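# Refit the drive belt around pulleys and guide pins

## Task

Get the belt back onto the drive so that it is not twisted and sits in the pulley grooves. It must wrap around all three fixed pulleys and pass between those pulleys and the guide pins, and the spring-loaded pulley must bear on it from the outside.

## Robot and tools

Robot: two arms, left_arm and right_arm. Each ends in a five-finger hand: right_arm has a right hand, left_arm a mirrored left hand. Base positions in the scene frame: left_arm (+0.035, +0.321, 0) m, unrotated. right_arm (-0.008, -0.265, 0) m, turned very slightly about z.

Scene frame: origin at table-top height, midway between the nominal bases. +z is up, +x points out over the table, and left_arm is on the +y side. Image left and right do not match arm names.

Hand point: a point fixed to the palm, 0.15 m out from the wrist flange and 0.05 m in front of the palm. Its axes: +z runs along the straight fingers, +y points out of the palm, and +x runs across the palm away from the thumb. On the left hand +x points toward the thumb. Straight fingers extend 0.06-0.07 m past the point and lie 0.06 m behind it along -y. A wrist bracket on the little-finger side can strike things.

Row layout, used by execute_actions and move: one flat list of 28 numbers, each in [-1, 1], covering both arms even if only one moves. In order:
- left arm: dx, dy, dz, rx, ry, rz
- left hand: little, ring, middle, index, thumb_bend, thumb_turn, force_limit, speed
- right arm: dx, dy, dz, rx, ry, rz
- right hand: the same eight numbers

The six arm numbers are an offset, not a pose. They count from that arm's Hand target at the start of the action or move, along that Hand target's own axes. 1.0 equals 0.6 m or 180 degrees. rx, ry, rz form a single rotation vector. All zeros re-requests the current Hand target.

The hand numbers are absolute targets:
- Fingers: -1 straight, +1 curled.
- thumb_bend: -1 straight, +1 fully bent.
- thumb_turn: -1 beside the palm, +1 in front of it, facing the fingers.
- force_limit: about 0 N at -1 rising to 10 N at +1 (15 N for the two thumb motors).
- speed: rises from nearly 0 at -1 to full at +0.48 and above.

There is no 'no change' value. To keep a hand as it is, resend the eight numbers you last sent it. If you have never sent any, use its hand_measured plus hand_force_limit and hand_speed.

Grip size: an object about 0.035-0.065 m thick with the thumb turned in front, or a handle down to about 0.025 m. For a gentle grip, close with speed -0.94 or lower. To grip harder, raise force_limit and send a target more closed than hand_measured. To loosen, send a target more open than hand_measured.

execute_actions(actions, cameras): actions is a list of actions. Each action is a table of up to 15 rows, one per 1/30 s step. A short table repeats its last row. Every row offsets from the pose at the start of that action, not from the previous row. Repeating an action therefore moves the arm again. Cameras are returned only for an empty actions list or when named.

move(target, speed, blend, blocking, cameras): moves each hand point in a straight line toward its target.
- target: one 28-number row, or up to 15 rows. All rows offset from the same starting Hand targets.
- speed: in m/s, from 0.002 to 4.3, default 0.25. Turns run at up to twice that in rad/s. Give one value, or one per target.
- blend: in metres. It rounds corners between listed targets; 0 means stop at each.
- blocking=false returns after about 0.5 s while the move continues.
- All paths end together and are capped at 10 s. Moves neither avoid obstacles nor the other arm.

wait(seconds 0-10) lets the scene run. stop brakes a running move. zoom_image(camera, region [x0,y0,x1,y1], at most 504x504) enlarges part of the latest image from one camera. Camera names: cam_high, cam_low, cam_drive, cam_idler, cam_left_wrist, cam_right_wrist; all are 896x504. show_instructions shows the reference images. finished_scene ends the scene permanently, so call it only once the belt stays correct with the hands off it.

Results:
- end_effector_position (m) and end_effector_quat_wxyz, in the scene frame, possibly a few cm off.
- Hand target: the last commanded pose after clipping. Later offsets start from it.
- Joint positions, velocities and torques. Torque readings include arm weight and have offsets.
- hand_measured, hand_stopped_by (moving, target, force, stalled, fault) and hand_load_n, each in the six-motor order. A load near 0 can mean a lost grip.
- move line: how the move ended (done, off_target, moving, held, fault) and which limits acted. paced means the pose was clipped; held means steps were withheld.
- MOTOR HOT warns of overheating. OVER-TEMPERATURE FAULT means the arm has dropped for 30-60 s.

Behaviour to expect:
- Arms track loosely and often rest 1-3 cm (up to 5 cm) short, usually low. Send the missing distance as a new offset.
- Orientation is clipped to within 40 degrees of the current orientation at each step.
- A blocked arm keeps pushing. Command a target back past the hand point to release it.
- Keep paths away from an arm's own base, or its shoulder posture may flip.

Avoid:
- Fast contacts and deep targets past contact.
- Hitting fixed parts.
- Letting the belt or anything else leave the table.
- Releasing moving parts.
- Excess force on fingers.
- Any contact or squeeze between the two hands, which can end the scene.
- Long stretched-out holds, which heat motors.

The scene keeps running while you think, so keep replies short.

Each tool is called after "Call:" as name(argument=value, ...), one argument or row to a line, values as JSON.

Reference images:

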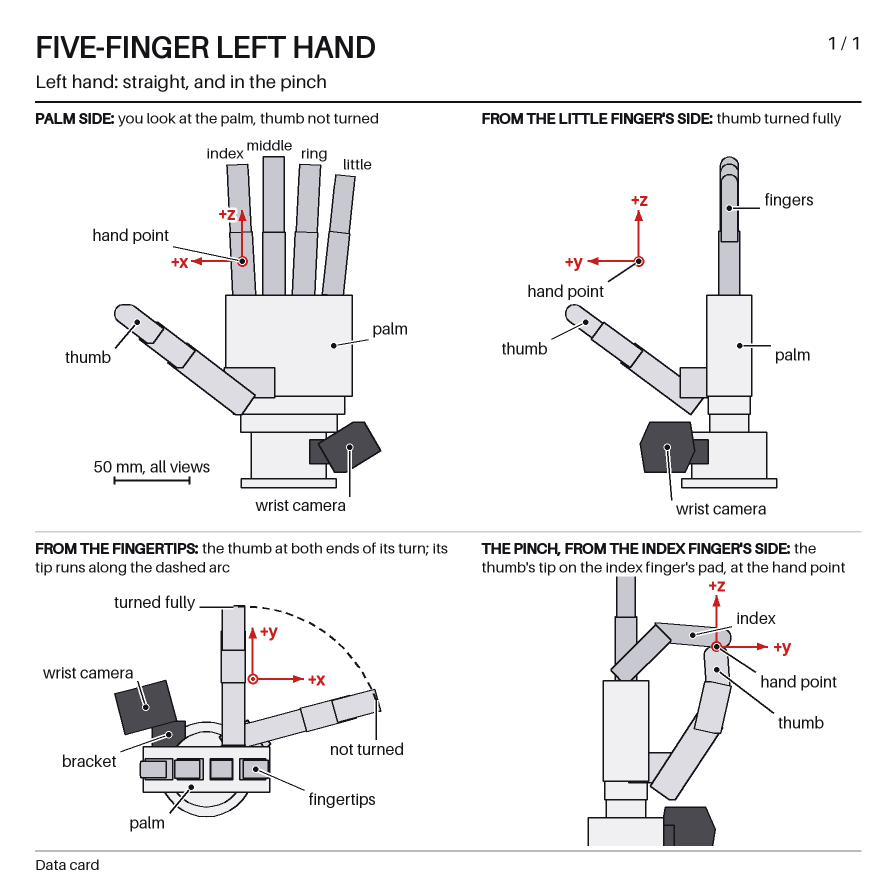

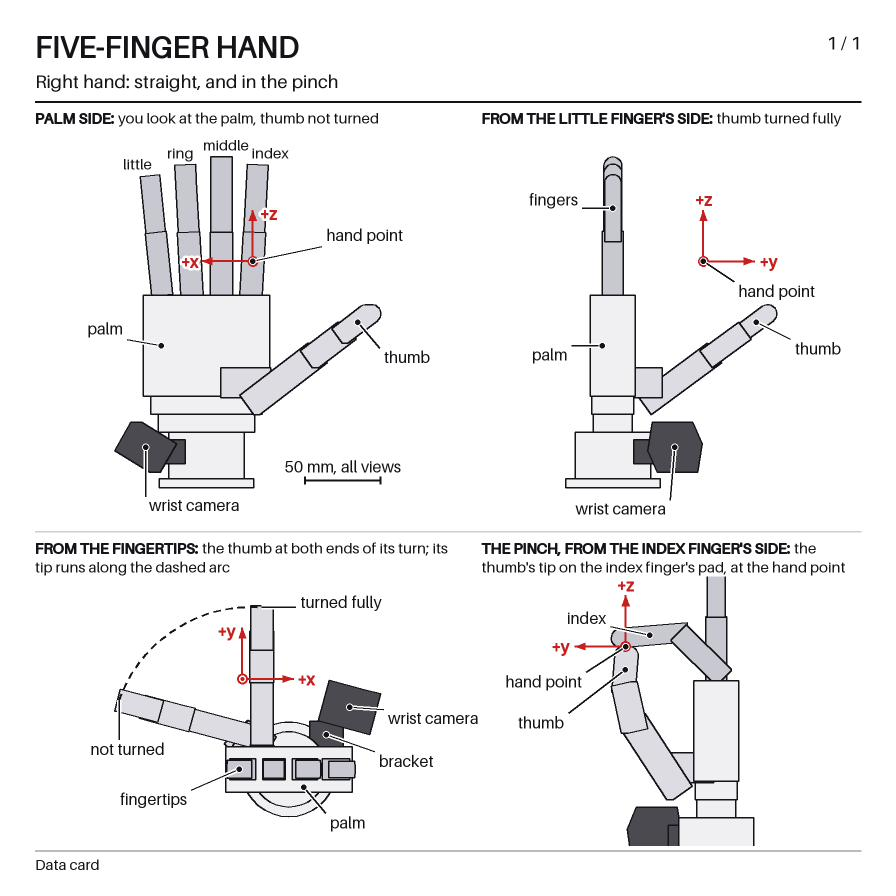

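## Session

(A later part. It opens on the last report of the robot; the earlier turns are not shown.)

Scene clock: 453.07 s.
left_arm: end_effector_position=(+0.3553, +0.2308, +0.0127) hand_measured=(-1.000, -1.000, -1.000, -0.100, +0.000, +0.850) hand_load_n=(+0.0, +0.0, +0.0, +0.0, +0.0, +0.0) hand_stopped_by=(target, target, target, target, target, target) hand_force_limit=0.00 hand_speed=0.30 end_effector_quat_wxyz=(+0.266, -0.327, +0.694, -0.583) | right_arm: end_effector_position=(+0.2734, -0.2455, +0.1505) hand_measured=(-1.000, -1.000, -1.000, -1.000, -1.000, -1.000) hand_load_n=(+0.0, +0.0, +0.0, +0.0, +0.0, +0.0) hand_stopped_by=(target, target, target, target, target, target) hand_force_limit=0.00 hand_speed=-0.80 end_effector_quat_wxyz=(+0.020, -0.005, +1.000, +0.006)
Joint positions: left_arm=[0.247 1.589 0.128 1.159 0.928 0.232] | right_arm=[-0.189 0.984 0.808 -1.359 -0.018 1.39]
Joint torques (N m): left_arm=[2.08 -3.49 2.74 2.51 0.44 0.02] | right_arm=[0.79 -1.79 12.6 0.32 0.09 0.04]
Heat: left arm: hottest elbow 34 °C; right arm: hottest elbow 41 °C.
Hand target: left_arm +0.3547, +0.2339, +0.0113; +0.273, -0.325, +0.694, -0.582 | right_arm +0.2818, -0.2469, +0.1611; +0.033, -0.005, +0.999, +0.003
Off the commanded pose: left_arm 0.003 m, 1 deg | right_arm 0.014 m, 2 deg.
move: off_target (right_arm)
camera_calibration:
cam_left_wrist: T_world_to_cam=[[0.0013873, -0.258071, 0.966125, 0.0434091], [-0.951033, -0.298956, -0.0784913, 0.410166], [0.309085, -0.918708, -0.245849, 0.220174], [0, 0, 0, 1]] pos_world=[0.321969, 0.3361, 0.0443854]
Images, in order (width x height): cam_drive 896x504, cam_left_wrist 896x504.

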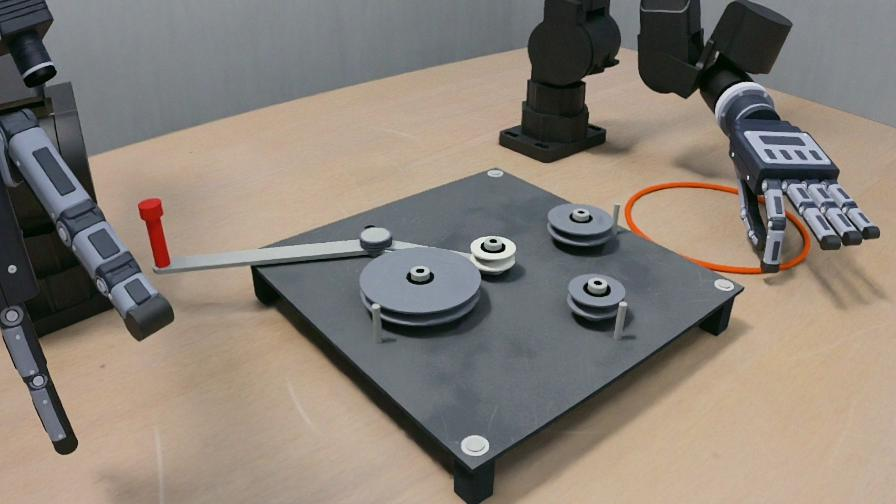

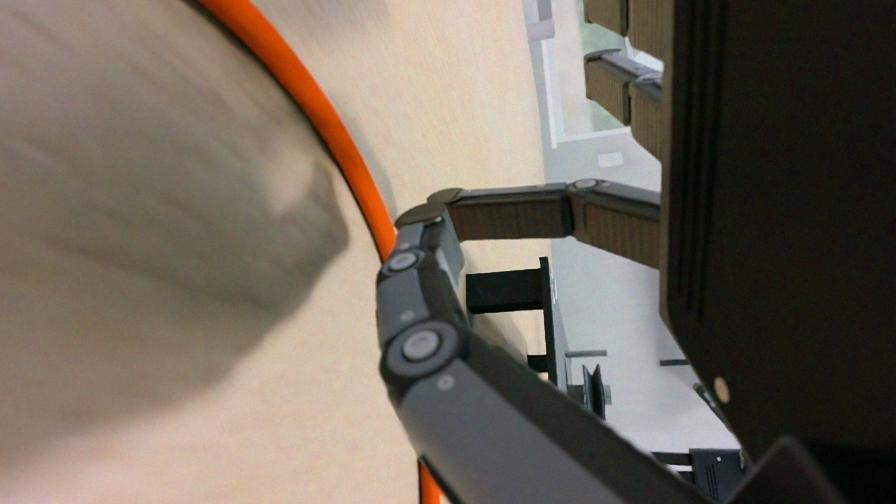

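Call:
move(
  target=[0, 0.0125, 0.002, 0, 0, 0, -1,-1,-1,-0.1,0,0.85,0,0.3, 0,0,0,0,0,0,-1,-1,-1,-1,-1,-1,0,-0.8],
  speed=0.04,
  cameras=["cam_drive","cam_left_wrist"],
)

Call:
zoom_image(
  camera="cam_drive",
  region=[730, 220, 850, 300],
)

Call:
zoom_image(
  camera="cam_left_wrist",
  region=[300, 100, 540, 300],
)

Scene clock: 458.30 s.
left_arm: end_effector_position=(+0.3548, +0.2307, +0.0050) hand_measured=(-1.000, -1.000, -1.000, -0.100, +0.000, +0.850) hand_load_n=(+0.0, +0.0, +0.0, +0.0, +0.0, +0.0) hand_stopped_by=(target, target, target, target, target, target) hand_force_limit=0.00 hand_speed=0.30 end_effector_quat_wxyz=(+0.266, -0.327, +0.694, -0.583) | right_arm: end_effector_position=(+0.2734, -0.2455, +0.1505) hand_measured=(-1.000, -1.000, -1.000, -1.000, -1.000, -1.000) hand_load_n=(+0.0, +0.0, +0.0, +0.0, +0.0, +0.0) hand_stopped_by=(target, target, target, target, target, target) hand_force_limit=0.00 hand_speed=-0.80 end_effector_quat_wxyz=(+0.020, -0.005, +1.000, +0.006)
Joint positions: left_arm=[0.247 1.654 0.128 1.224 0.929 0.232] | right_arm=[-0.189 0.984 0.808 -1.359 -0.018 1.39]
Joint torques (N m): left_arm=[2.08 -3.78 2.22 2.43 0.44 0.02] | right_arm=[0.91 -1.08 12.49 0.24 0.05 0.05]
Heat: left arm: hottest elbow 34 °C; right arm: hottest elbow 41 °C.
Hand target: left_arm +0.3547, +0.2340, +0.0037; +0.273, -0.325, +0.694, -0.582 | right_arm +0.2818, -0.2469, +0.1611; +0.033, -0.005, +0.999, +0.003
Off the commanded pose: left_arm 0.003 m, 1 deg | right_arm 0.014 m, 2 deg.
move: off_target (right_arm)
camera_calibration:
cam_left_wrist: T_world_to_cam=[[0.00212025, -0.25784, 0.966185, 0.0505333], [-0.951059, -0.299076, -0.0777254, 0.409105], [0.309004, -0.918734, -0.245855, 0.21847], [0, 0, 0, 1]] pos_world=[0.321468, 0.336099, 0.0366853]
Images, in order (width x height): cam_drive 896x504, cam_left_wrist 896x504.

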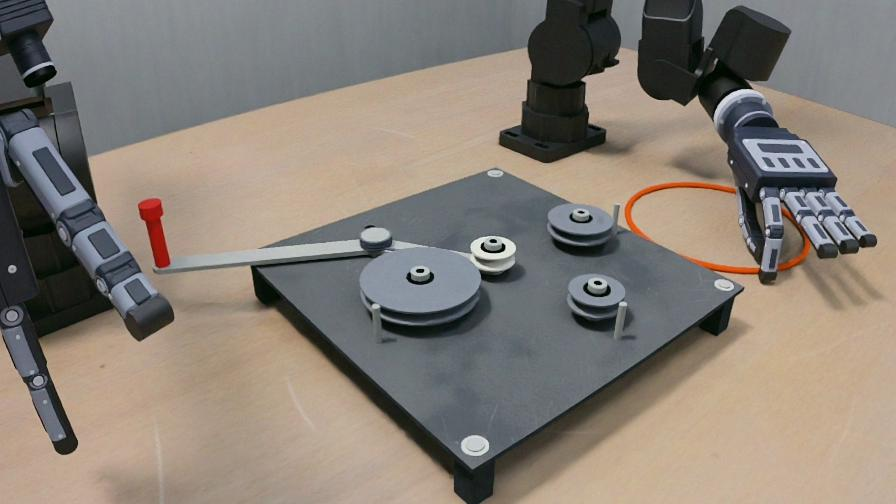

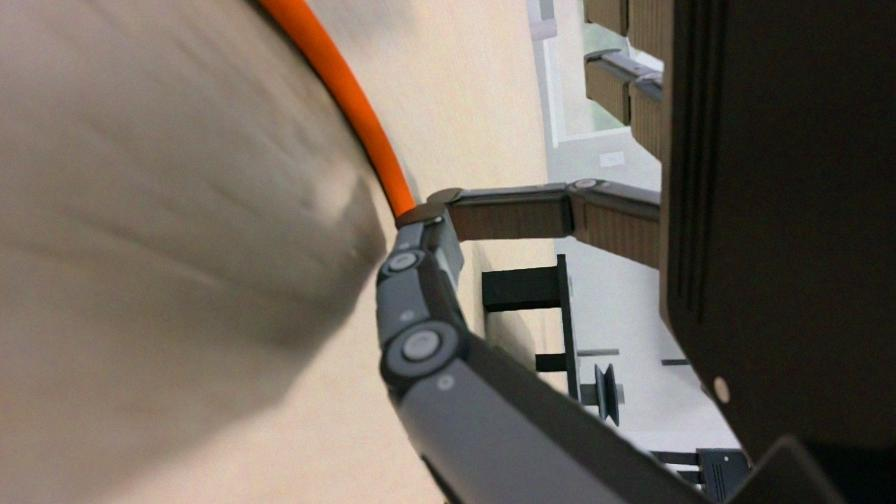

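Scaled by 4.200 from the camera's 896x504 image, which has a finer 1280x720 frame.

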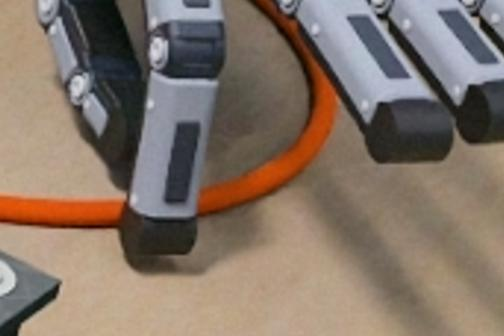

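Scaled by 2.100 from the camera's 896x504 image, which has a finer 1280x720 frame.

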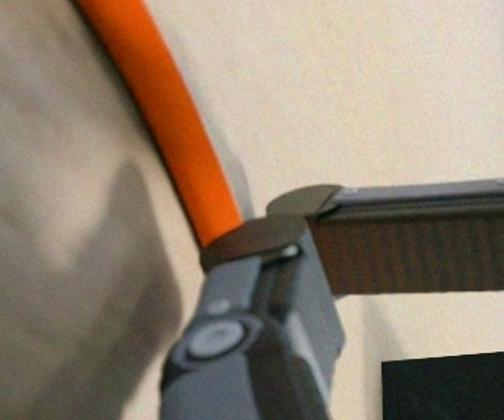

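Call:
move(
  target=[0, 0.001, 0, 0, 0, 0, -1,-1,-1,0.5,0,0.85,0,-0.7, 0,0,0,0,0,0,-1,-1,-1,-1,-1,-1,0,-0.8],
  speed=0.03,
  cameras=["cam_drive","cam_left_wrist"],
)

Call:
zoom_image(
  camera="cam_drive",
  region=[730, 220, 850, 300],
)

Call:
zoom_image(
  camera="cam_left_wrist",
  region=[300, 100, 540, 300],
)

Scene clock: 462.83 s.
left_arm: end_effector_position=(+0.3552, +0.2307, +0.0056) hand_measured=(-1.000, -1.000, -1.000, +0.228, +0.000, +0.850) hand_load_n=(+0.0, +0.0, +0.0, +5.0, +1.0, +0.0) hand_stopped_by=(target, target, target, force, target, target) hand_force_limit=0.00 hand_speed=-0.70 end_effector_quat_wxyz=(+0.268, -0.325, +0.694, -0.584) | right_arm: end_effector_position=(+0.2734, -0.2455, +0.1505) hand_measured=(-1.000, -1.000, -1.000, -1.000, -1.000, -1.000) hand_load_n=(+0.0, +0.0, +0.0, +0.0, +0.0, +0.0) hand_stopped_by=(target, target, target, target, target, target) hand_force_limit=0.00 hand_speed=-0.80 end_effector_quat_wxyz=(+0.020, -0.005, +1.000, +0.006)
Joint positions: left_arm=[0.248 1.658 0.128 1.234 0.931 0.232] | right_arm=[-0.189 0.984 0.808 -1.359 -0.018 1.39]
Joint torques (N m): left_arm=[2.02 -4.07 2.18 2.33 0.38 0.02] | right_arm=[0.91 -2.02 12.57 0.29 0.09 -0.01]
Heat: left arm: hottest elbow 34 °C; right arm: hottest elbow 41 °C.
Hand target: left_arm +0.3546, +0.2340, +0.0032; +0.273, -0.325, +0.694, -0.582 | right_arm +0.2818, -0.2469, +0.1611; +0.033, -0.005, +0.999, +0.003
Off the commanded pose: left_arm 0.004 m, 1 deg | right_arm 0.014 m, 2 deg.
move: off_target (right_arm)
camera_calibration:
cam_left_wrist: T_world_to_cam=[[-0.00459052, -0.258673, 0.965954, 0.0525009], [-0.951082, -0.297263, -0.0841242, 0.409172], [0.308903, -0.919088, -0.244655, 0.218574], [0, 0, 0, 1]] pos_world=[0.321879, 0.336101, 0.0371831]
Images, in order (width x height): cam_drive 896x504, cam_left_wrist 896x504.

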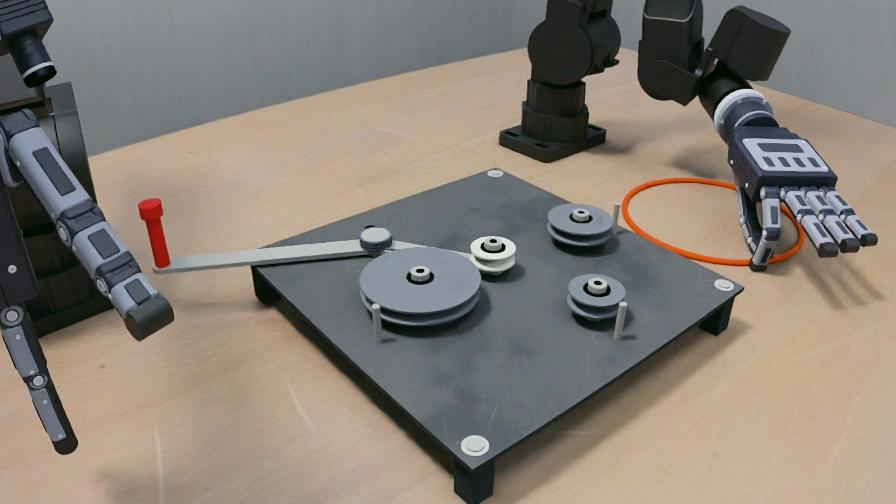

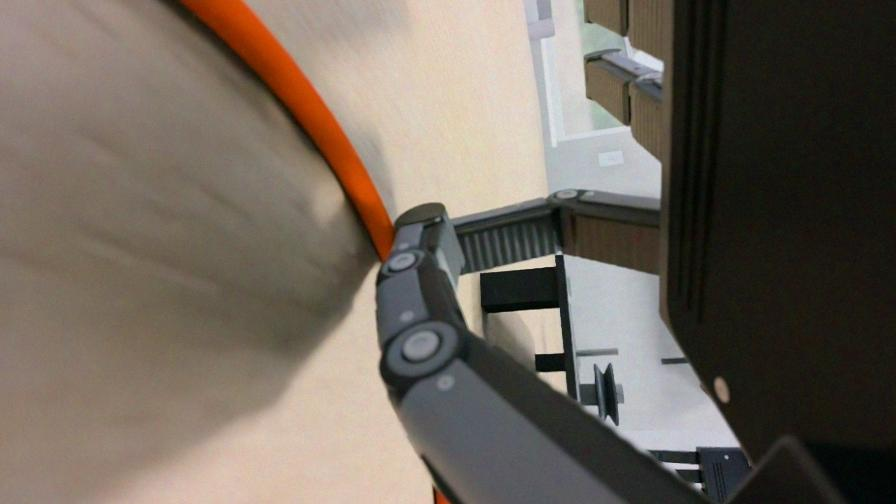

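Scaled by 4.200 from the camera's 896x504 image, which has a finer 1280x720 frame.

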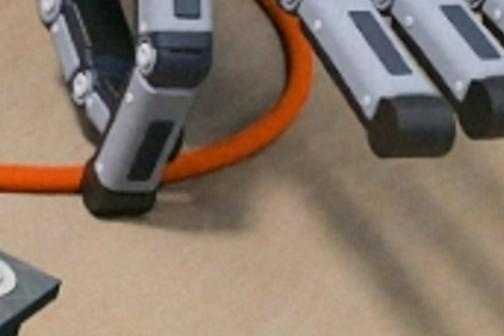

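Scaled by 2.100 from the camera's 896x504 image, which has a finer 1280x720 frame.

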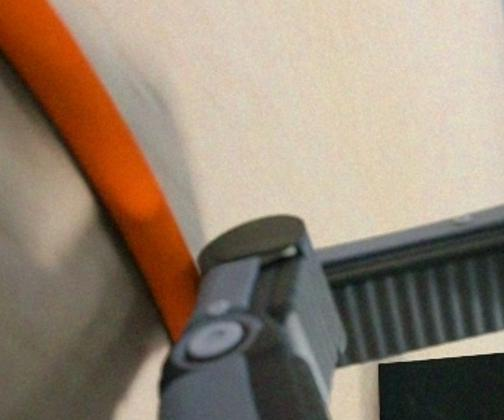

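Call:
move(
  target=[0, -0.05, -0.009, 0, 0, 0, -1,-1,-1,0.5,0,0.85,0,-0.7, 0,0,0,0,0,0,-1,-1,-1,-1,-1,-1,0,-0.8],
  speed=0.05,
  cameras=["cam_drive","cam_left_wrist"],
)

Call:
zoom_image(
  camera="cam_drive",
  region=[600, 160, 850, 300],
)

Scene clock: 467.20 s.
left_arm: end_effector_position=(+0.3557, +0.2314, +0.0346) hand_measured=(-1.000, -1.000, -1.000, +0.228, +0.000, +0.850) hand_load_n=(+0.0, +0.0, +0.0, +5.5, +1.0, +0.0) hand_stopped_by=(target, target, target, force, target, target) hand_force_limit=0.00 hand_speed=-0.70 end_effector_quat_wxyz=(+0.272, -0.322, +0.693, -0.585) | right_arm: end_effector_position=(+0.2734, -0.2455, +0.1505) hand_measured=(-1.000, -1.000, -1.000, -1.000, -1.000, -1.000) hand_load_n=(+0.0, +0.0, +0.0, +0.0, +0.0, +0.0) hand_stopped_by=(target, target, target, target, target, target) hand_force_limit=0.00 hand_speed=-0.80 end_effector_quat_wxyz=(+0.020, -0.005, +1.000, +0.006)
Joint positions: left_arm=[0.25 1.423 0.128 1.009 0.932 0.232] | right_arm=[-0.189 0.984 0.808 -1.359 -0.018 1.39]
Joint torques (N m): left_arm=[1.96 -4.01 4.48 0.94 0.34 0] | right_arm=[0.79 -1.96 12.55 0.12 0.08 0]
Heat: left arm: hottest elbow 34 °C; right arm: hottest elbow 41 °C.
Hand target: left_arm +0.3545, +0.2341, +0.0336; +0.273, -0.325, +0.694, -0.582 | right_arm +0.2818, -0.2469, +0.1611; +0.033, -0.005, +0.999, +0.003
Off the commanded pose: left_arm 0.003 m, 1 deg | right_arm 0.014 m, 2 deg.
move: off_target (right_arm)
camera_calibration:
cam_left_wrist: T_world_to_cam=[[-0.0143159, -0.26096, 0.965243, 0.0285667], [-0.94981, -0.298151, -0.0946941, 0.412358], [0.312499, -0.918154, -0.243594, 0.224585], [0, 0, 0, 1]] pos_world=[0.321888, 0.336603, 0.0661817]
Images, in order (width x height): cam_drive 896x504, cam_left_wrist 896x504.

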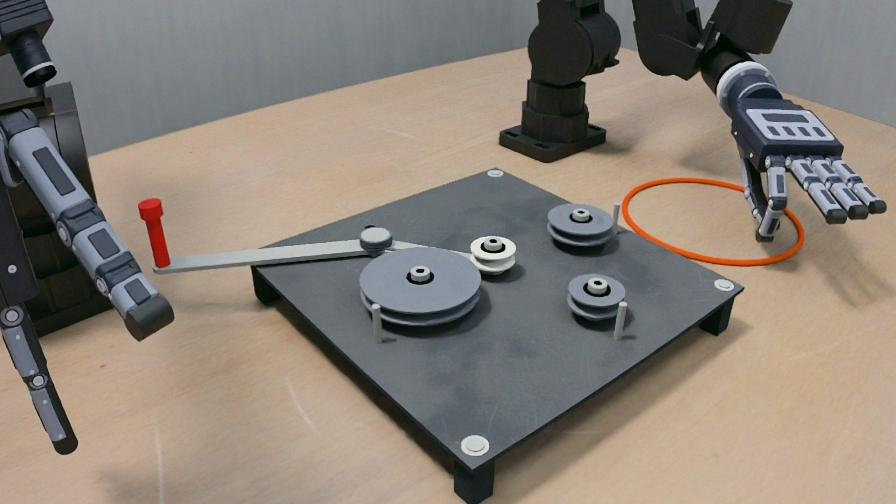

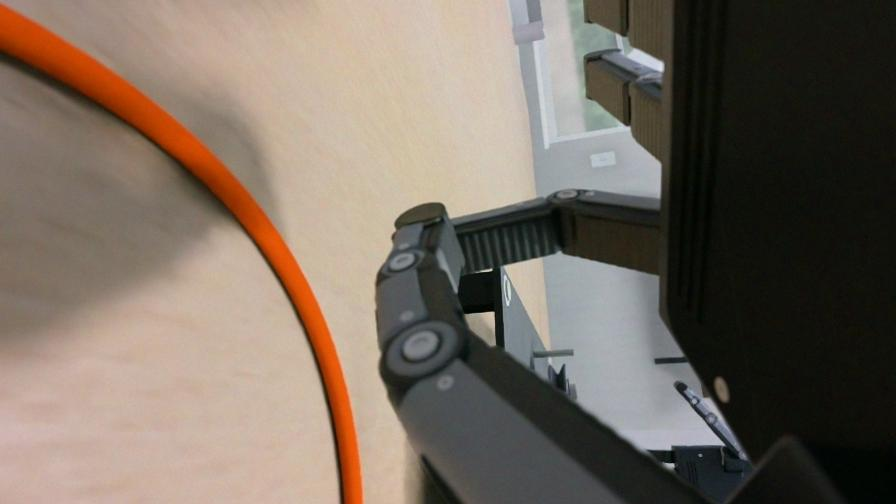

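Scaled by 2.016 from the camera's 896x504 image, which has a finer 1280x720 frame.

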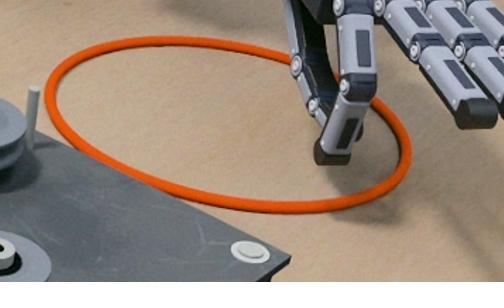

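Call:
move(
  target=[
    [0.102, -0.2017, -0.0697, -0.4466, -0.2080, -0.1392, -1,-1,-1,-1,-1,-1,0,0.3, 0,0,0,0,0,0,-1,-1,-1,-1,-1,-1,0,-0.8],
    [0.2205, -0.0747, -0.118, -0.4466, -0.2080, -0.1392, -1,-1,-1,-1,-1,-1,0,0.3, 0,0,0,0,0,0,-1,-1,-1,-1,-1,-1,0,-0.8],
  ],
  speed=0.25,
  cameras=["cam_drive","cam_left_wrist","cam_high"],
)

Scene clock: 557.43 s.
left_arm: end_effector_position=(+0.2214, +0.1756, +0.0908) hand_measured=(-1.000, -1.000, -1.000, -1.000, -1.000, -1.000) hand_load_n=(+0.0, +0.0, +0.0, +0.0, +0.0, -0.5) hand_stopped_by=(target, target, target, target, target, target) hand_force_limit=0.00 hand_speed=0.30 end_effector_quat_wxyz=(-0.070, +0.701, -0.705, -0.083) | right_arm: end_effector_position=(+0.2734, -0.2455, +0.1505) hand_measured=(-1.000, -1.000, -1.000, -1.000, -1.000, -1.000) hand_load_n=(+0.0, +0.0, +0.0, +0.0, +0.0, +0.0) hand_stopped_by=(target, target, target, target, target, target) hand_force_limit=0.00 hand_speed=-0.80 end_effector_quat_wxyz=(+0.020, -0.005, +1.000, +0.006)
Joint positions: left_arm=[-0.56 1.215 0.812 -1.298 -0.174 -0.564] | right_arm=[-0.189 0.984 0.808 -1.359 -0.018 1.39]
Joint torques (N m): left_arm=[0.44 -5.36 8.73 0.31 -0.17 -0.18] | right_arm=[0.26 -1.61 12.56 0.31 0.08 0.02]
Heat: left arm: hottest elbow 33 °C; right arm: hottest elbow 42 °C.
Hand target: left_arm +0.2223, +0.1719, +0.0901; -0.074, +0.703, -0.703, -0.074 | right_arm +0.2818, -0.2469, +0.1611; +0.033, -0.005, +0.999, +0.003
Off the commanded pose: left_arm 0.004 m, 1 deg | right_arm 0.014 m, 2 deg.
move: off_target (right_arm)
camera_calibration:
cam_left_wrist: T_world_to_cam=[[0.976146, -0.209738, -0.0561213, -0.177681], [-0.181257, -0.929522, 0.321146, 0.176395], [-0.119522, -0.303313, -0.945365, 0.280399], [0, 0, 0, 1]] pos_world=[0.238929, 0.211745, 0.198459]
Images, in order (width x height): cam_high 896x504, cam_drive 896x504, cam_left_wrist 896x504.

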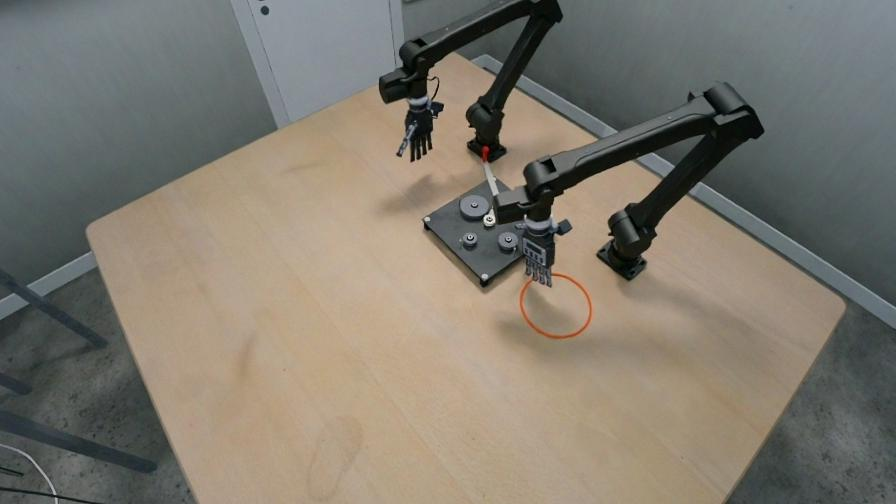

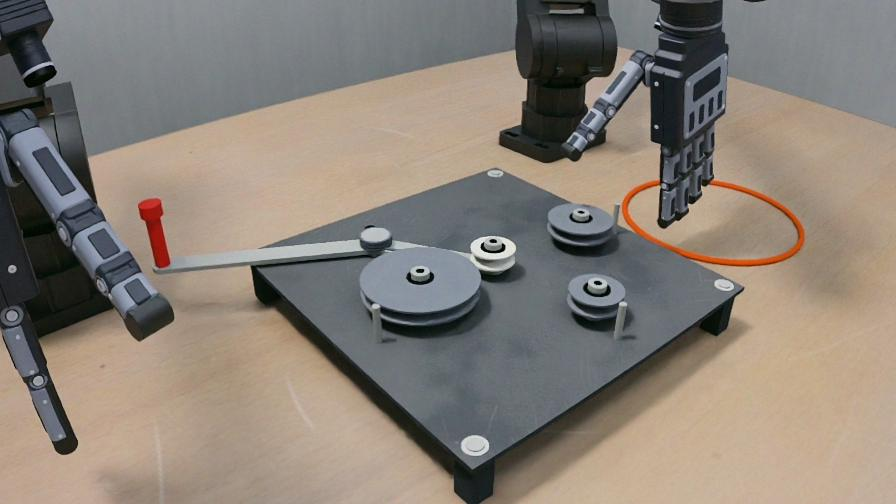

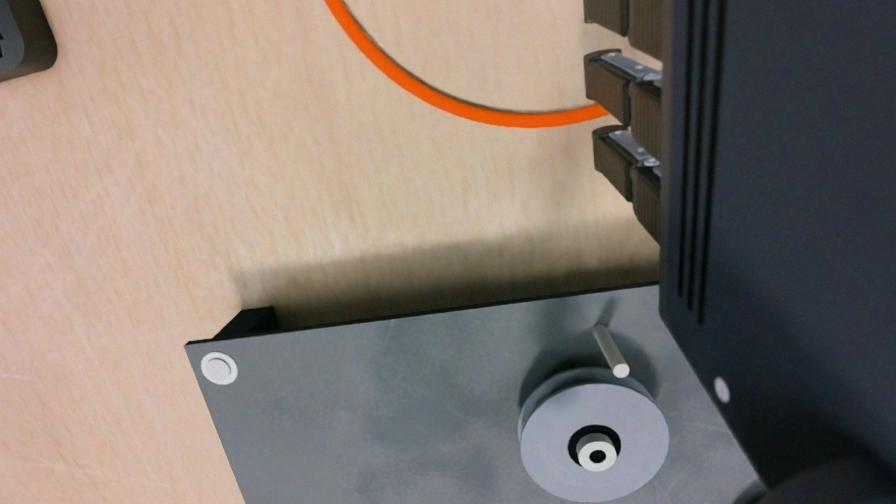

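Call:
execute_actions(
  actions=[],
  cameras=["cam_left_wrist","cam_idler","cam_high"],
)

Scene clock: 575.03 s.
left_arm: end_effector_position=(+0.2214, +0.1755, +0.0908) hand_measured=(-1.000, -1.000, -1.000, -1.000, -1.000, -1.000) hand_load_n=(+0.0, +0.0, +0.0, +0.0, +0.0, +0.0) hand_stopped_by=(target, target, target, target, target, target) hand_force_limit=0.00 hand_speed=0.30 end_effector_quat_wxyz=(-0.070, +0.701, -0.705, -0.083) | right_arm: end_effector_position=(+0.2734, -0.2455, +0.1505) hand_measured=(-1.000, -1.000, -1.000, -1.000, -1.000, -1.000) hand_load_n=(+0.0, +0.5, +0.0, -0.5, +0.0, +0.0) hand_stopped_by=(target, target, target, target, target, target) hand_force_limit=0.00 hand_speed=-0.80 end_effector_quat_wxyz=(+0.020, -0.005, +1.000, +0.006)
Joint positions: left_arm=[-0.56 1.215 0.812 -1.298 -0.174 -0.564] | right_arm=[-0.189 0.984 0.808 -1.359 -0.018 1.39]
Joint velocities: within noise
Joint torques (N m): left_arm=[0.44 -5.3 8.73 0.31 -0.17 -0.21] | right_arm=[0.97 -1.67 12.49 0.16 0.06 0.01]
Heat: left arm: hottest elbow 34 °C; right arm: hottest elbow 42 °C.
Hand target: left_arm +0.2223, +0.1719, +0.0901; -0.074, +0.703, -0.703, -0.074 | right_arm +0.2818, -0.2469, +0.1611; +0.033, -0.005, +0.999, +0.003
Off the commanded pose: left_arm 0.004 m, 1 deg | right_arm 0.014 m, 2 deg.
camera_calibration:
cam_left_wrist: T_world_to_cam=[[0.976306, -0.209042, -0.0559215, -0.177808], [-0.180661, -0.929656, 0.321094, 0.176272], [-0.11911, -0.303383, -0.945395, 0.280308], [0, 0, 0, 1]] pos_world=[0.238828, 0.211744, 0.198459]
Images, in order (width x height): cam_high 896x504, cam_idler 896x504, cam_left_wrist 896x504.

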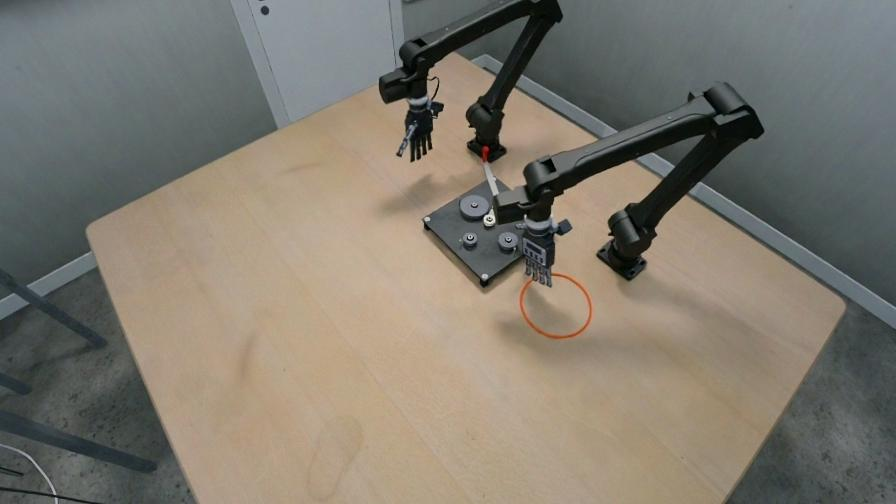

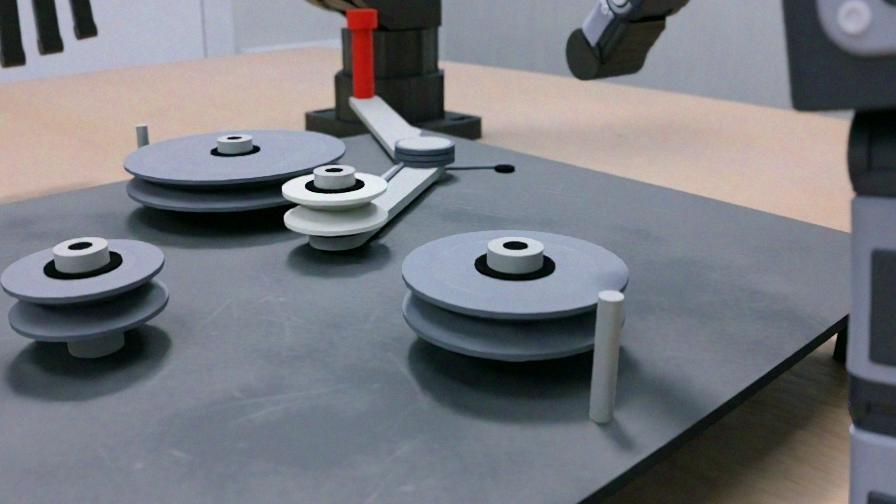

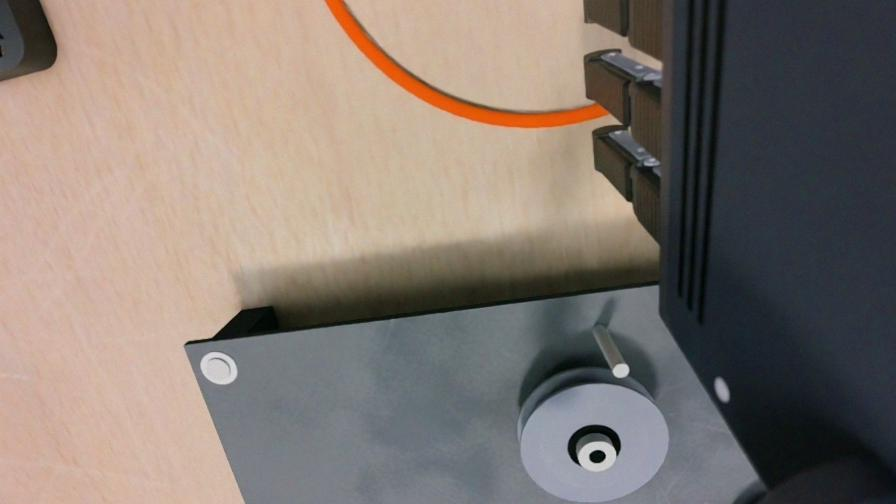

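Call:
zoom_image(
  camera="cam_left_wrist",
  region=[500, 40, 680, 160],
)

Scaled by 2.800 from the camera's 896x504 image, which has a finer 1280x720 frame.

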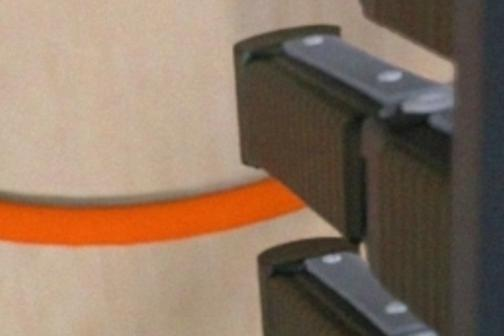

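Call:
move(
  target=[0.0073, 0, 0.0343, 0,0,0, -1,-1,-1,-1,-1,-1,0,0.3, 0,0,0,0,0,0,-1,-1,-1,-1,-1,-1,0,-0.8],
  speed=0.1,
  cameras=["cam_left_wrist"],
)

Call:
zoom_image(
  camera="cam_left_wrist",
  region=[500, 40, 680, 160],
)

Scene clock: 603.67 s.
left_arm: end_effector_position=(+0.2224, +0.1749, +0.0742) hand_measured=(-1.000, -1.000, -1.000, -1.000, -1.000, -1.000) hand_load_n=(+0.0, -0.5, +0.0, +0.0, +0.0, +0.0) hand_stopped_by=(target, target, target, target, target, target) hand_force_limit=0.00 hand_speed=0.30 end_effector_quat_wxyz=(-0.072, +0.702, -0.705, -0.073) | right_arm: end_effector_position=(+0.2734, -0.2455, +0.1505) hand_measured=(-1.000, -1.000, -1.000, -1.000, -1.000, -1.000) hand_load_n=(+0.0, +0.0, +0.0, +0.0, +0.0, +0.0) hand_stopped_by=(target, target, target, target, target, target) hand_force_limit=0.00 hand_speed=-0.80 end_effector_quat_wxyz=(+0.020, -0.005, +1.000, +0.006)
Joint positions: left_arm=[-0.56 1.222 0.774 -1.233 -0.174 -0.564] | right_arm=[-0.189 0.984 0.808 -1.359 -0.018 1.39]
Joint torques (N m): left_arm=[0.44 -3.84 8.54 0.23 -0.17 -0.2] | right_arm=[0.73 -1.44 12.57 0.18 0.08 0.07]
Heat: left arm: hottest elbow 34 °C; right arm: hottest elbow 42 °C.
Hand target: left_arm +0.2223, +0.1719, +0.0690; -0.074, +0.703, -0.703, -0.074 | right_arm +0.2818, -0.2469, +0.1611; +0.033, -0.005, +0.999, +0.003
Off the commanded pose: left_arm 0.006 m, 0 deg | right_arm 0.014 m, 2 deg.
move: off_target (right_arm)
camera_calibration:
cam_left_wrist: T_world_to_cam=[[0.97711, -0.209501, -0.0369513, -0.18134], [-0.186184, -0.92619, 0.327882, 0.181383], [-0.102916, -0.313497, -0.943996, 0.262712], [0, 0, 0, 1]] pos_world=[0.237997, 0.212364, 0.181826]
Images, in order (width x height): cam_left_wrist 896x504.

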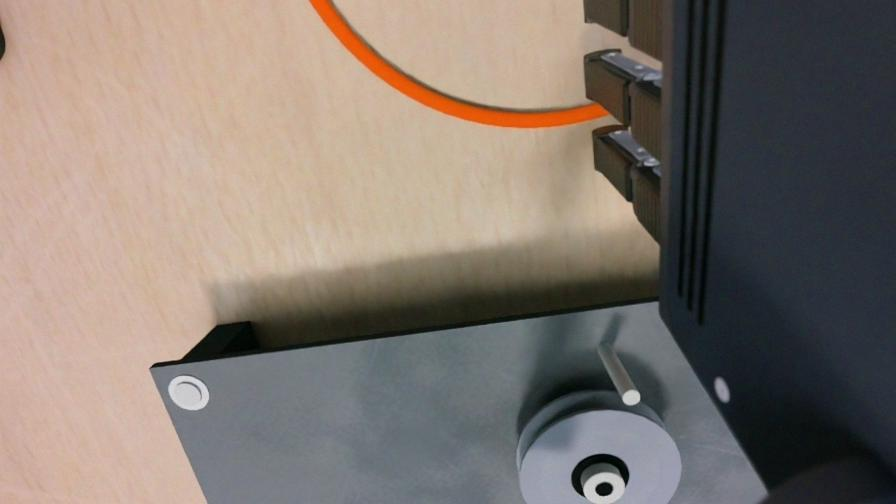

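Scaled by 2.800 from the camera's 896x504 image, which has a finer 1280x720 frame.

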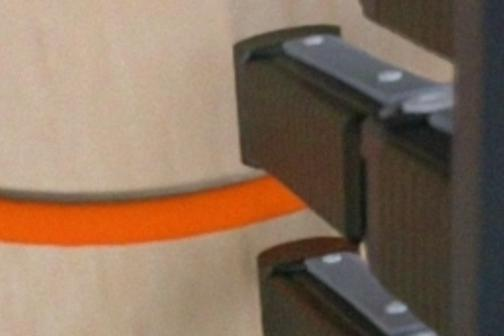

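Call:
move(
  target=[0.0036, 0, 0.0171, 0,0,0, -1,-1,-1,-1,-1,-1,0,0.3, 0,0,0,0,0,0,-1,-1,-1,-1,-1,-1,0,-0.8],
  speed=0.06,
  cameras=["cam_left_wrist"],
)

Call:
zoom_image(
  camera="cam_left_wrist",
  region=[500, 40, 680, 160],
)

Scene clock: 609.13 s.
left_arm: end_effector_position=(+0.2226, +0.1748, +0.0637) hand_measured=(-1.000, -1.000, -1.000, -1.000, -1.000, -1.000) hand_load_n=(+0.0, +0.0, +0.0, +0.0, +0.0, +0.0) hand_stopped_by=(target, target, target, target, target, target) hand_force_limit=0.00 hand_speed=0.30 end_effector_quat_wxyz=(-0.073, +0.702, -0.705, -0.073) | right_arm: end_effector_position=(+0.2734, -0.2455, +0.1505) hand_measured=(-1.000, -1.000, -1.000, -1.000, -1.000, -1.000) hand_load_n=(+0.0, +0.0, +0.0, +0.5, +0.0, +0.0) hand_stopped_by=(target, target, target, target, target, target) hand_force_limit=0.00 hand_speed=-0.80 end_effector_quat_wxyz=(+0.020, -0.005, +1.000, +0.006)
Joint positions: left_arm=[-0.56 1.238 0.756 -1.199 -0.174 -0.564] | right_arm=[-0.189 0.984 0.808 -1.359 -0.018 1.39]
Joint torques (N m): left_arm=[0.44 -3.9 8.4 0.27 -0.17 -0.2] | right_arm=[0.38 -1.96 12.66 0.39 0.08 0]
Heat: left arm: hottest elbow 34 °C; right arm: hottest elbow 42 °C.
Hand target: left_arm +0.2224, +0.1719, +0.0585; -0.074, +0.703, -0.703, -0.074 | right_arm +0.2818, -0.2469, +0.1611; +0.033, -0.005, +0.999, +0.003
Off the commanded pose: left_arm 0.006 m, 0 deg | right_arm 0.014 m, 2 deg.
move: off_target (right_arm)
camera_calibration:
cam_left_wrist: T_world_to_cam=[[0.977123, -0.209529, -0.0364447, -0.182027], [-0.186391, -0.926219, 0.327685, 0.184859], [-0.102415, -0.313396, -0.944084, 0.252663], [0, 0, 0, 1]] pos_world=[0.238196, 0.212264, 0.171325]
Images, in order (width x height): cam_left_wrist 896x504.

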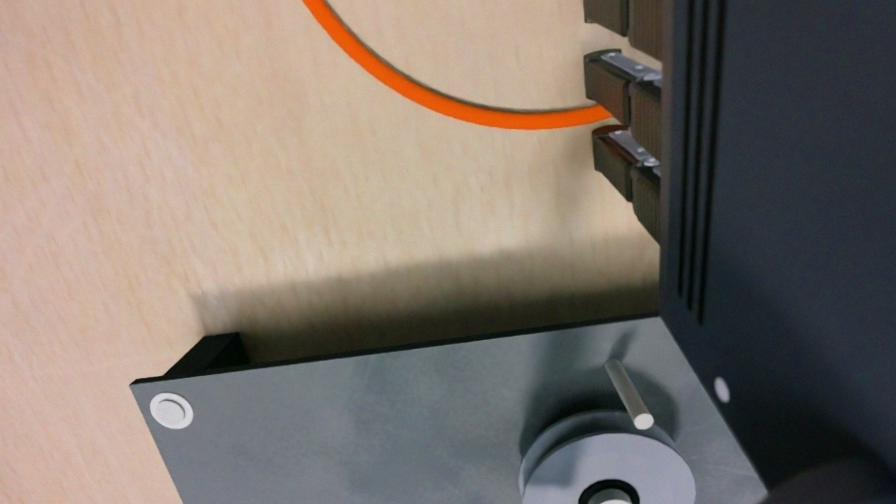

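Scaled by 2.800 from the camera's 896x504 image, which has a finer 1280x720 frame.

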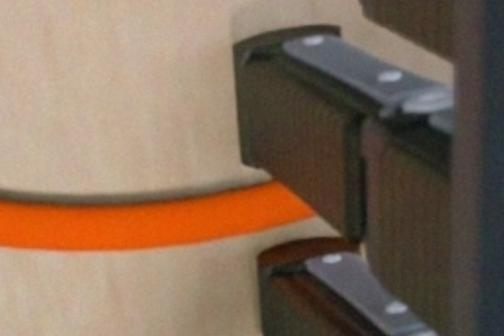

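Call:
move(
  target=[-0.01675, 0.0045, 0.00697, 0.01156,0,0.05433, -1,-1,-1,-1,-1,-1,0,0.3, 0,0,0,0,0,0,-1,-1,-1,-1,-1,-1,0,-0.8],
  speed=0.06,
  cameras=["cam_left_wrist"],
)

Call:
zoom_image(
  camera="cam_left_wrist",
  region=[500, 40, 680, 160],
)

Scene clock: 633.23 s.
left_arm: end_effector_position=(+0.2205, +0.1841, +0.0612) hand_measured=(-1.000, -1.000, -1.000, -1.000, -1.000, -1.000) hand_load_n=(+0.0, +0.0, -2.0, +0.5, +0.0, +0.0) hand_stopped_by=(target, target, target, target, target, target) hand_force_limit=0.00 hand_speed=0.30 end_effector_quat_wxyz=(+0.079, -0.648, +0.754, +0.072) | right_arm: end_effector_position=(+0.2734, -0.2455, +0.1505) hand_measured=(-1.000, -1.000, -1.000, -1.000, -1.000, -1.000) hand_load_n=(+0.0, +0.0, +0.0, +0.0, +0.0, +0.0) hand_stopped_by=(target, target, target, target, target, target) hand_force_limit=0.00 hand_speed=-0.80 end_effector_quat_wxyz=(+0.020, -0.005, +1.000, +0.006)
Joint positions: left_arm=[-0.569 1.232 0.743 -1.175 -0.192 -0.428] | right_arm=[-0.189 0.984 0.808 -1.359 -0.018 1.39]
Joint torques (N m): left_arm=[0.44 -4.66 7.83 0.84 -0.11 0.07] | right_arm=[0.85 -1.79 12.74 0.29 0.06 -0.01]
Heat: left arm: hottest elbow 35 °C; right arm: hottest elbow 42 °C.
Hand target: left_arm +0.2197, +0.1827, +0.0565; +0.080, -0.639, +0.762, +0.067 | right_arm +0.2818, -0.2469, +0.1611; +0.033, -0.005, +0.999, +0.003
Off the commanded pose: left_arm 0.005 m, 2 deg | right_arm 0.014 m, 2 deg.
move: off_target (right_arm)
camera_calibration:
cam_left_wrist: T_world_to_cam=[[0.936426, -0.348162, -0.0434754, -0.143147], [-0.316868, -0.892382, 0.321324, 0.216771], [-0.15067, -0.28712, -0.945971, 0.258905], [0, 0, 0, 1]] pos_world=[0.241743, 0.217941, 0.16904]
Images, in order (width x height): cam_left_wrist 896x504.

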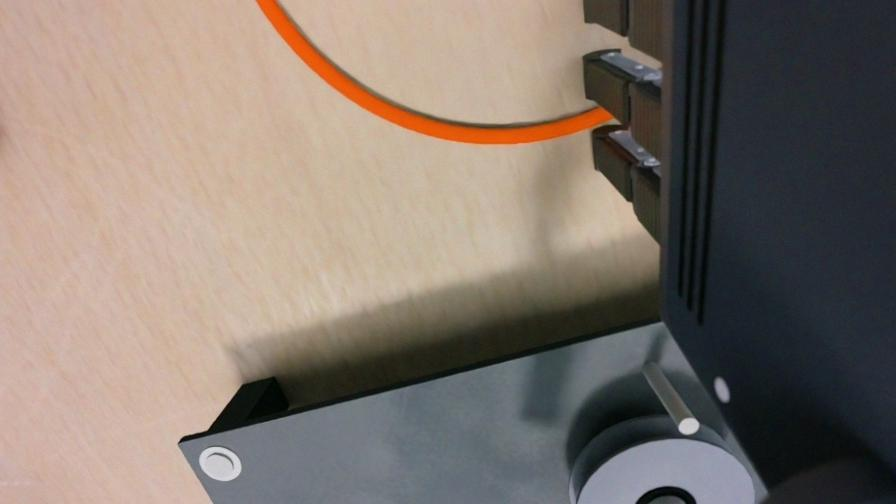

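Scaled by 2.800 from the camera's 896x504 image, which has a finer 1280x720 frame.

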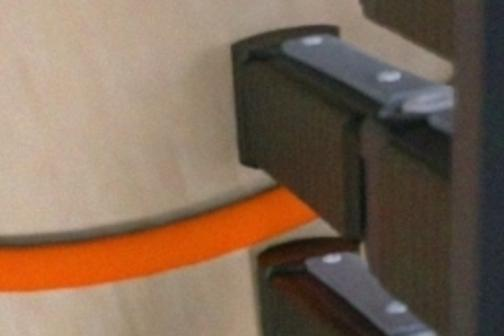

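Call:
move(
  target=[
    [-0.04457, 0.0055, 0.00948, 0.02889,0,0.13583, -1,-1,-1,-1,-1,-1,0,0.3, 0,0,0,0,0,0,-1,-1,-1,-1,-1,-1,0,-0.8],
    [-0.08725, -0.00882, 0.01855, 0.05778,0,0.27167, -1,-1,-1,-1,-1,-1,0,0.3, 0,0,0,0,0,0,-1,-1,-1,-1,-1,-1,0,-0.8],
  ],
  speed=0.1,
  blend=[0.01,0],
  cameras=["cam_left_wrist","cam_high"],
)

Call:
zoom_image(
  camera="cam_left_wrist",
  region=[500, 40, 680, 160],
)

Scene clock: 650.17 s.
left_arm: end_effector_position=(+0.2367, +0.2319, +0.0603) hand_measured=(-1.000, -1.000, -1.000, -1.000, -1.000, -1.000) hand_load_n=(+0.0, +0.0, -1.5, +0.5, +0.0, +0.0) hand_stopped_by=(target, target, target, target, target, target) hand_force_limit=0.00 hand_speed=0.30 end_effector_quat_wxyz=(+0.104, -0.266, +0.958, +0.026) | right_arm: end_effector_position=(+0.2734, -0.2455, +0.1505) hand_measured=(-1.000, -1.000, -1.000, -1.000, -1.000, -1.000) hand_load_n=(+0.0, +0.0, +0.0, +0.0, +0.0, +0.0) hand_stopped_by=(target, target, target, target, target, target) hand_force_limit=0.00 hand_speed=-0.80 end_effector_quat_wxyz=(+0.020, -0.005, +1.000, +0.006)
Joint positions: left_arm=[-0.578 1.116 0.655 -1.01 -0.191 0.461] | right_arm=[-0.189 0.984 0.808 -1.359 -0.018 1.39]
Joint torques (N m): left_arm=[1.38 -3.72 8.17 0.59 0.06 0.04] | right_arm=[0.56 -1.73 12.57 0.36 0.09 0.05]
Heat: left arm: hottest elbow 35 °C; right arm: hottest elbow 43 °C.
Hand target: left_arm +0.2341, +0.2344, +0.0565; +0.101, -0.257, +0.961, +0.027 | right_arm +0.2818, -0.2469, +0.1611; +0.033, -0.005, +0.999, +0.003
Off the commanded pose: left_arm 0.005 m, 1 deg | right_arm 0.014 m, 2 deg.
move: off_target (right_arm)
camera_calibration:
cam_left_wrist: T_world_to_cam=[[0.328365, -0.94397, -0.0331392, 0.139794], [-0.891724, -0.321378, 0.31866, 0.268616], [-0.311456, -0.0750857, -0.94729, 0.263161], [0, 0, 0, 1]] pos_world=[0.275591, 0.238048, 0.168325]
Images, in order (width x height): cam_high 896x504, cam_left_wrist 896x504.

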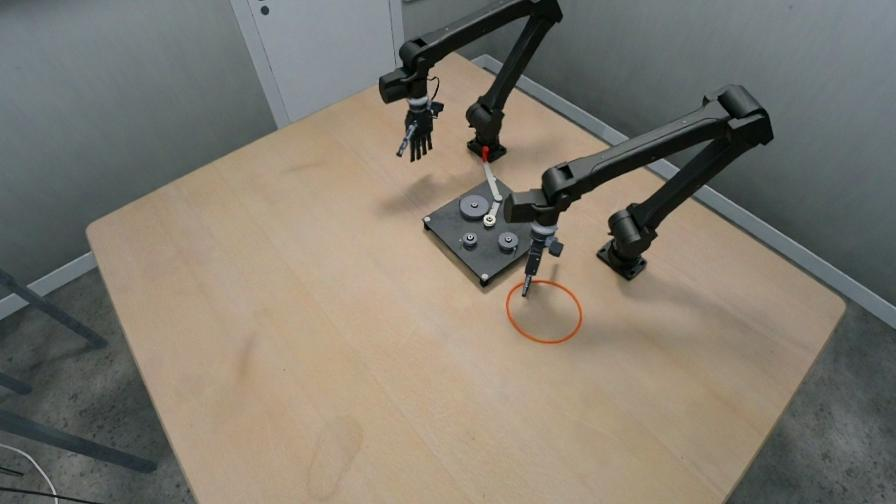

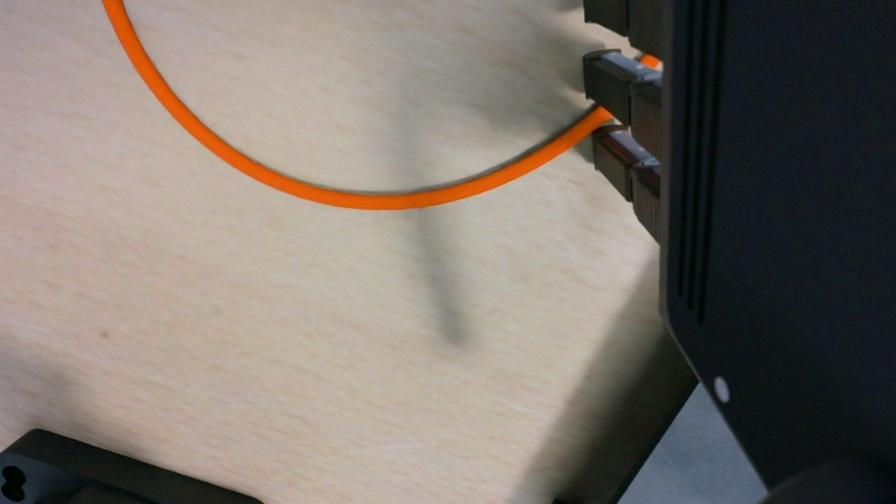

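Scaled by 2.800 from the camera's 896x504 image, which has a finer 1280x720 frame.

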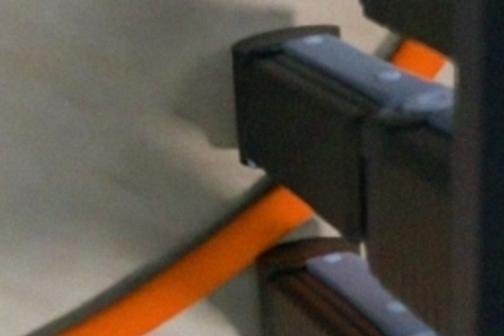

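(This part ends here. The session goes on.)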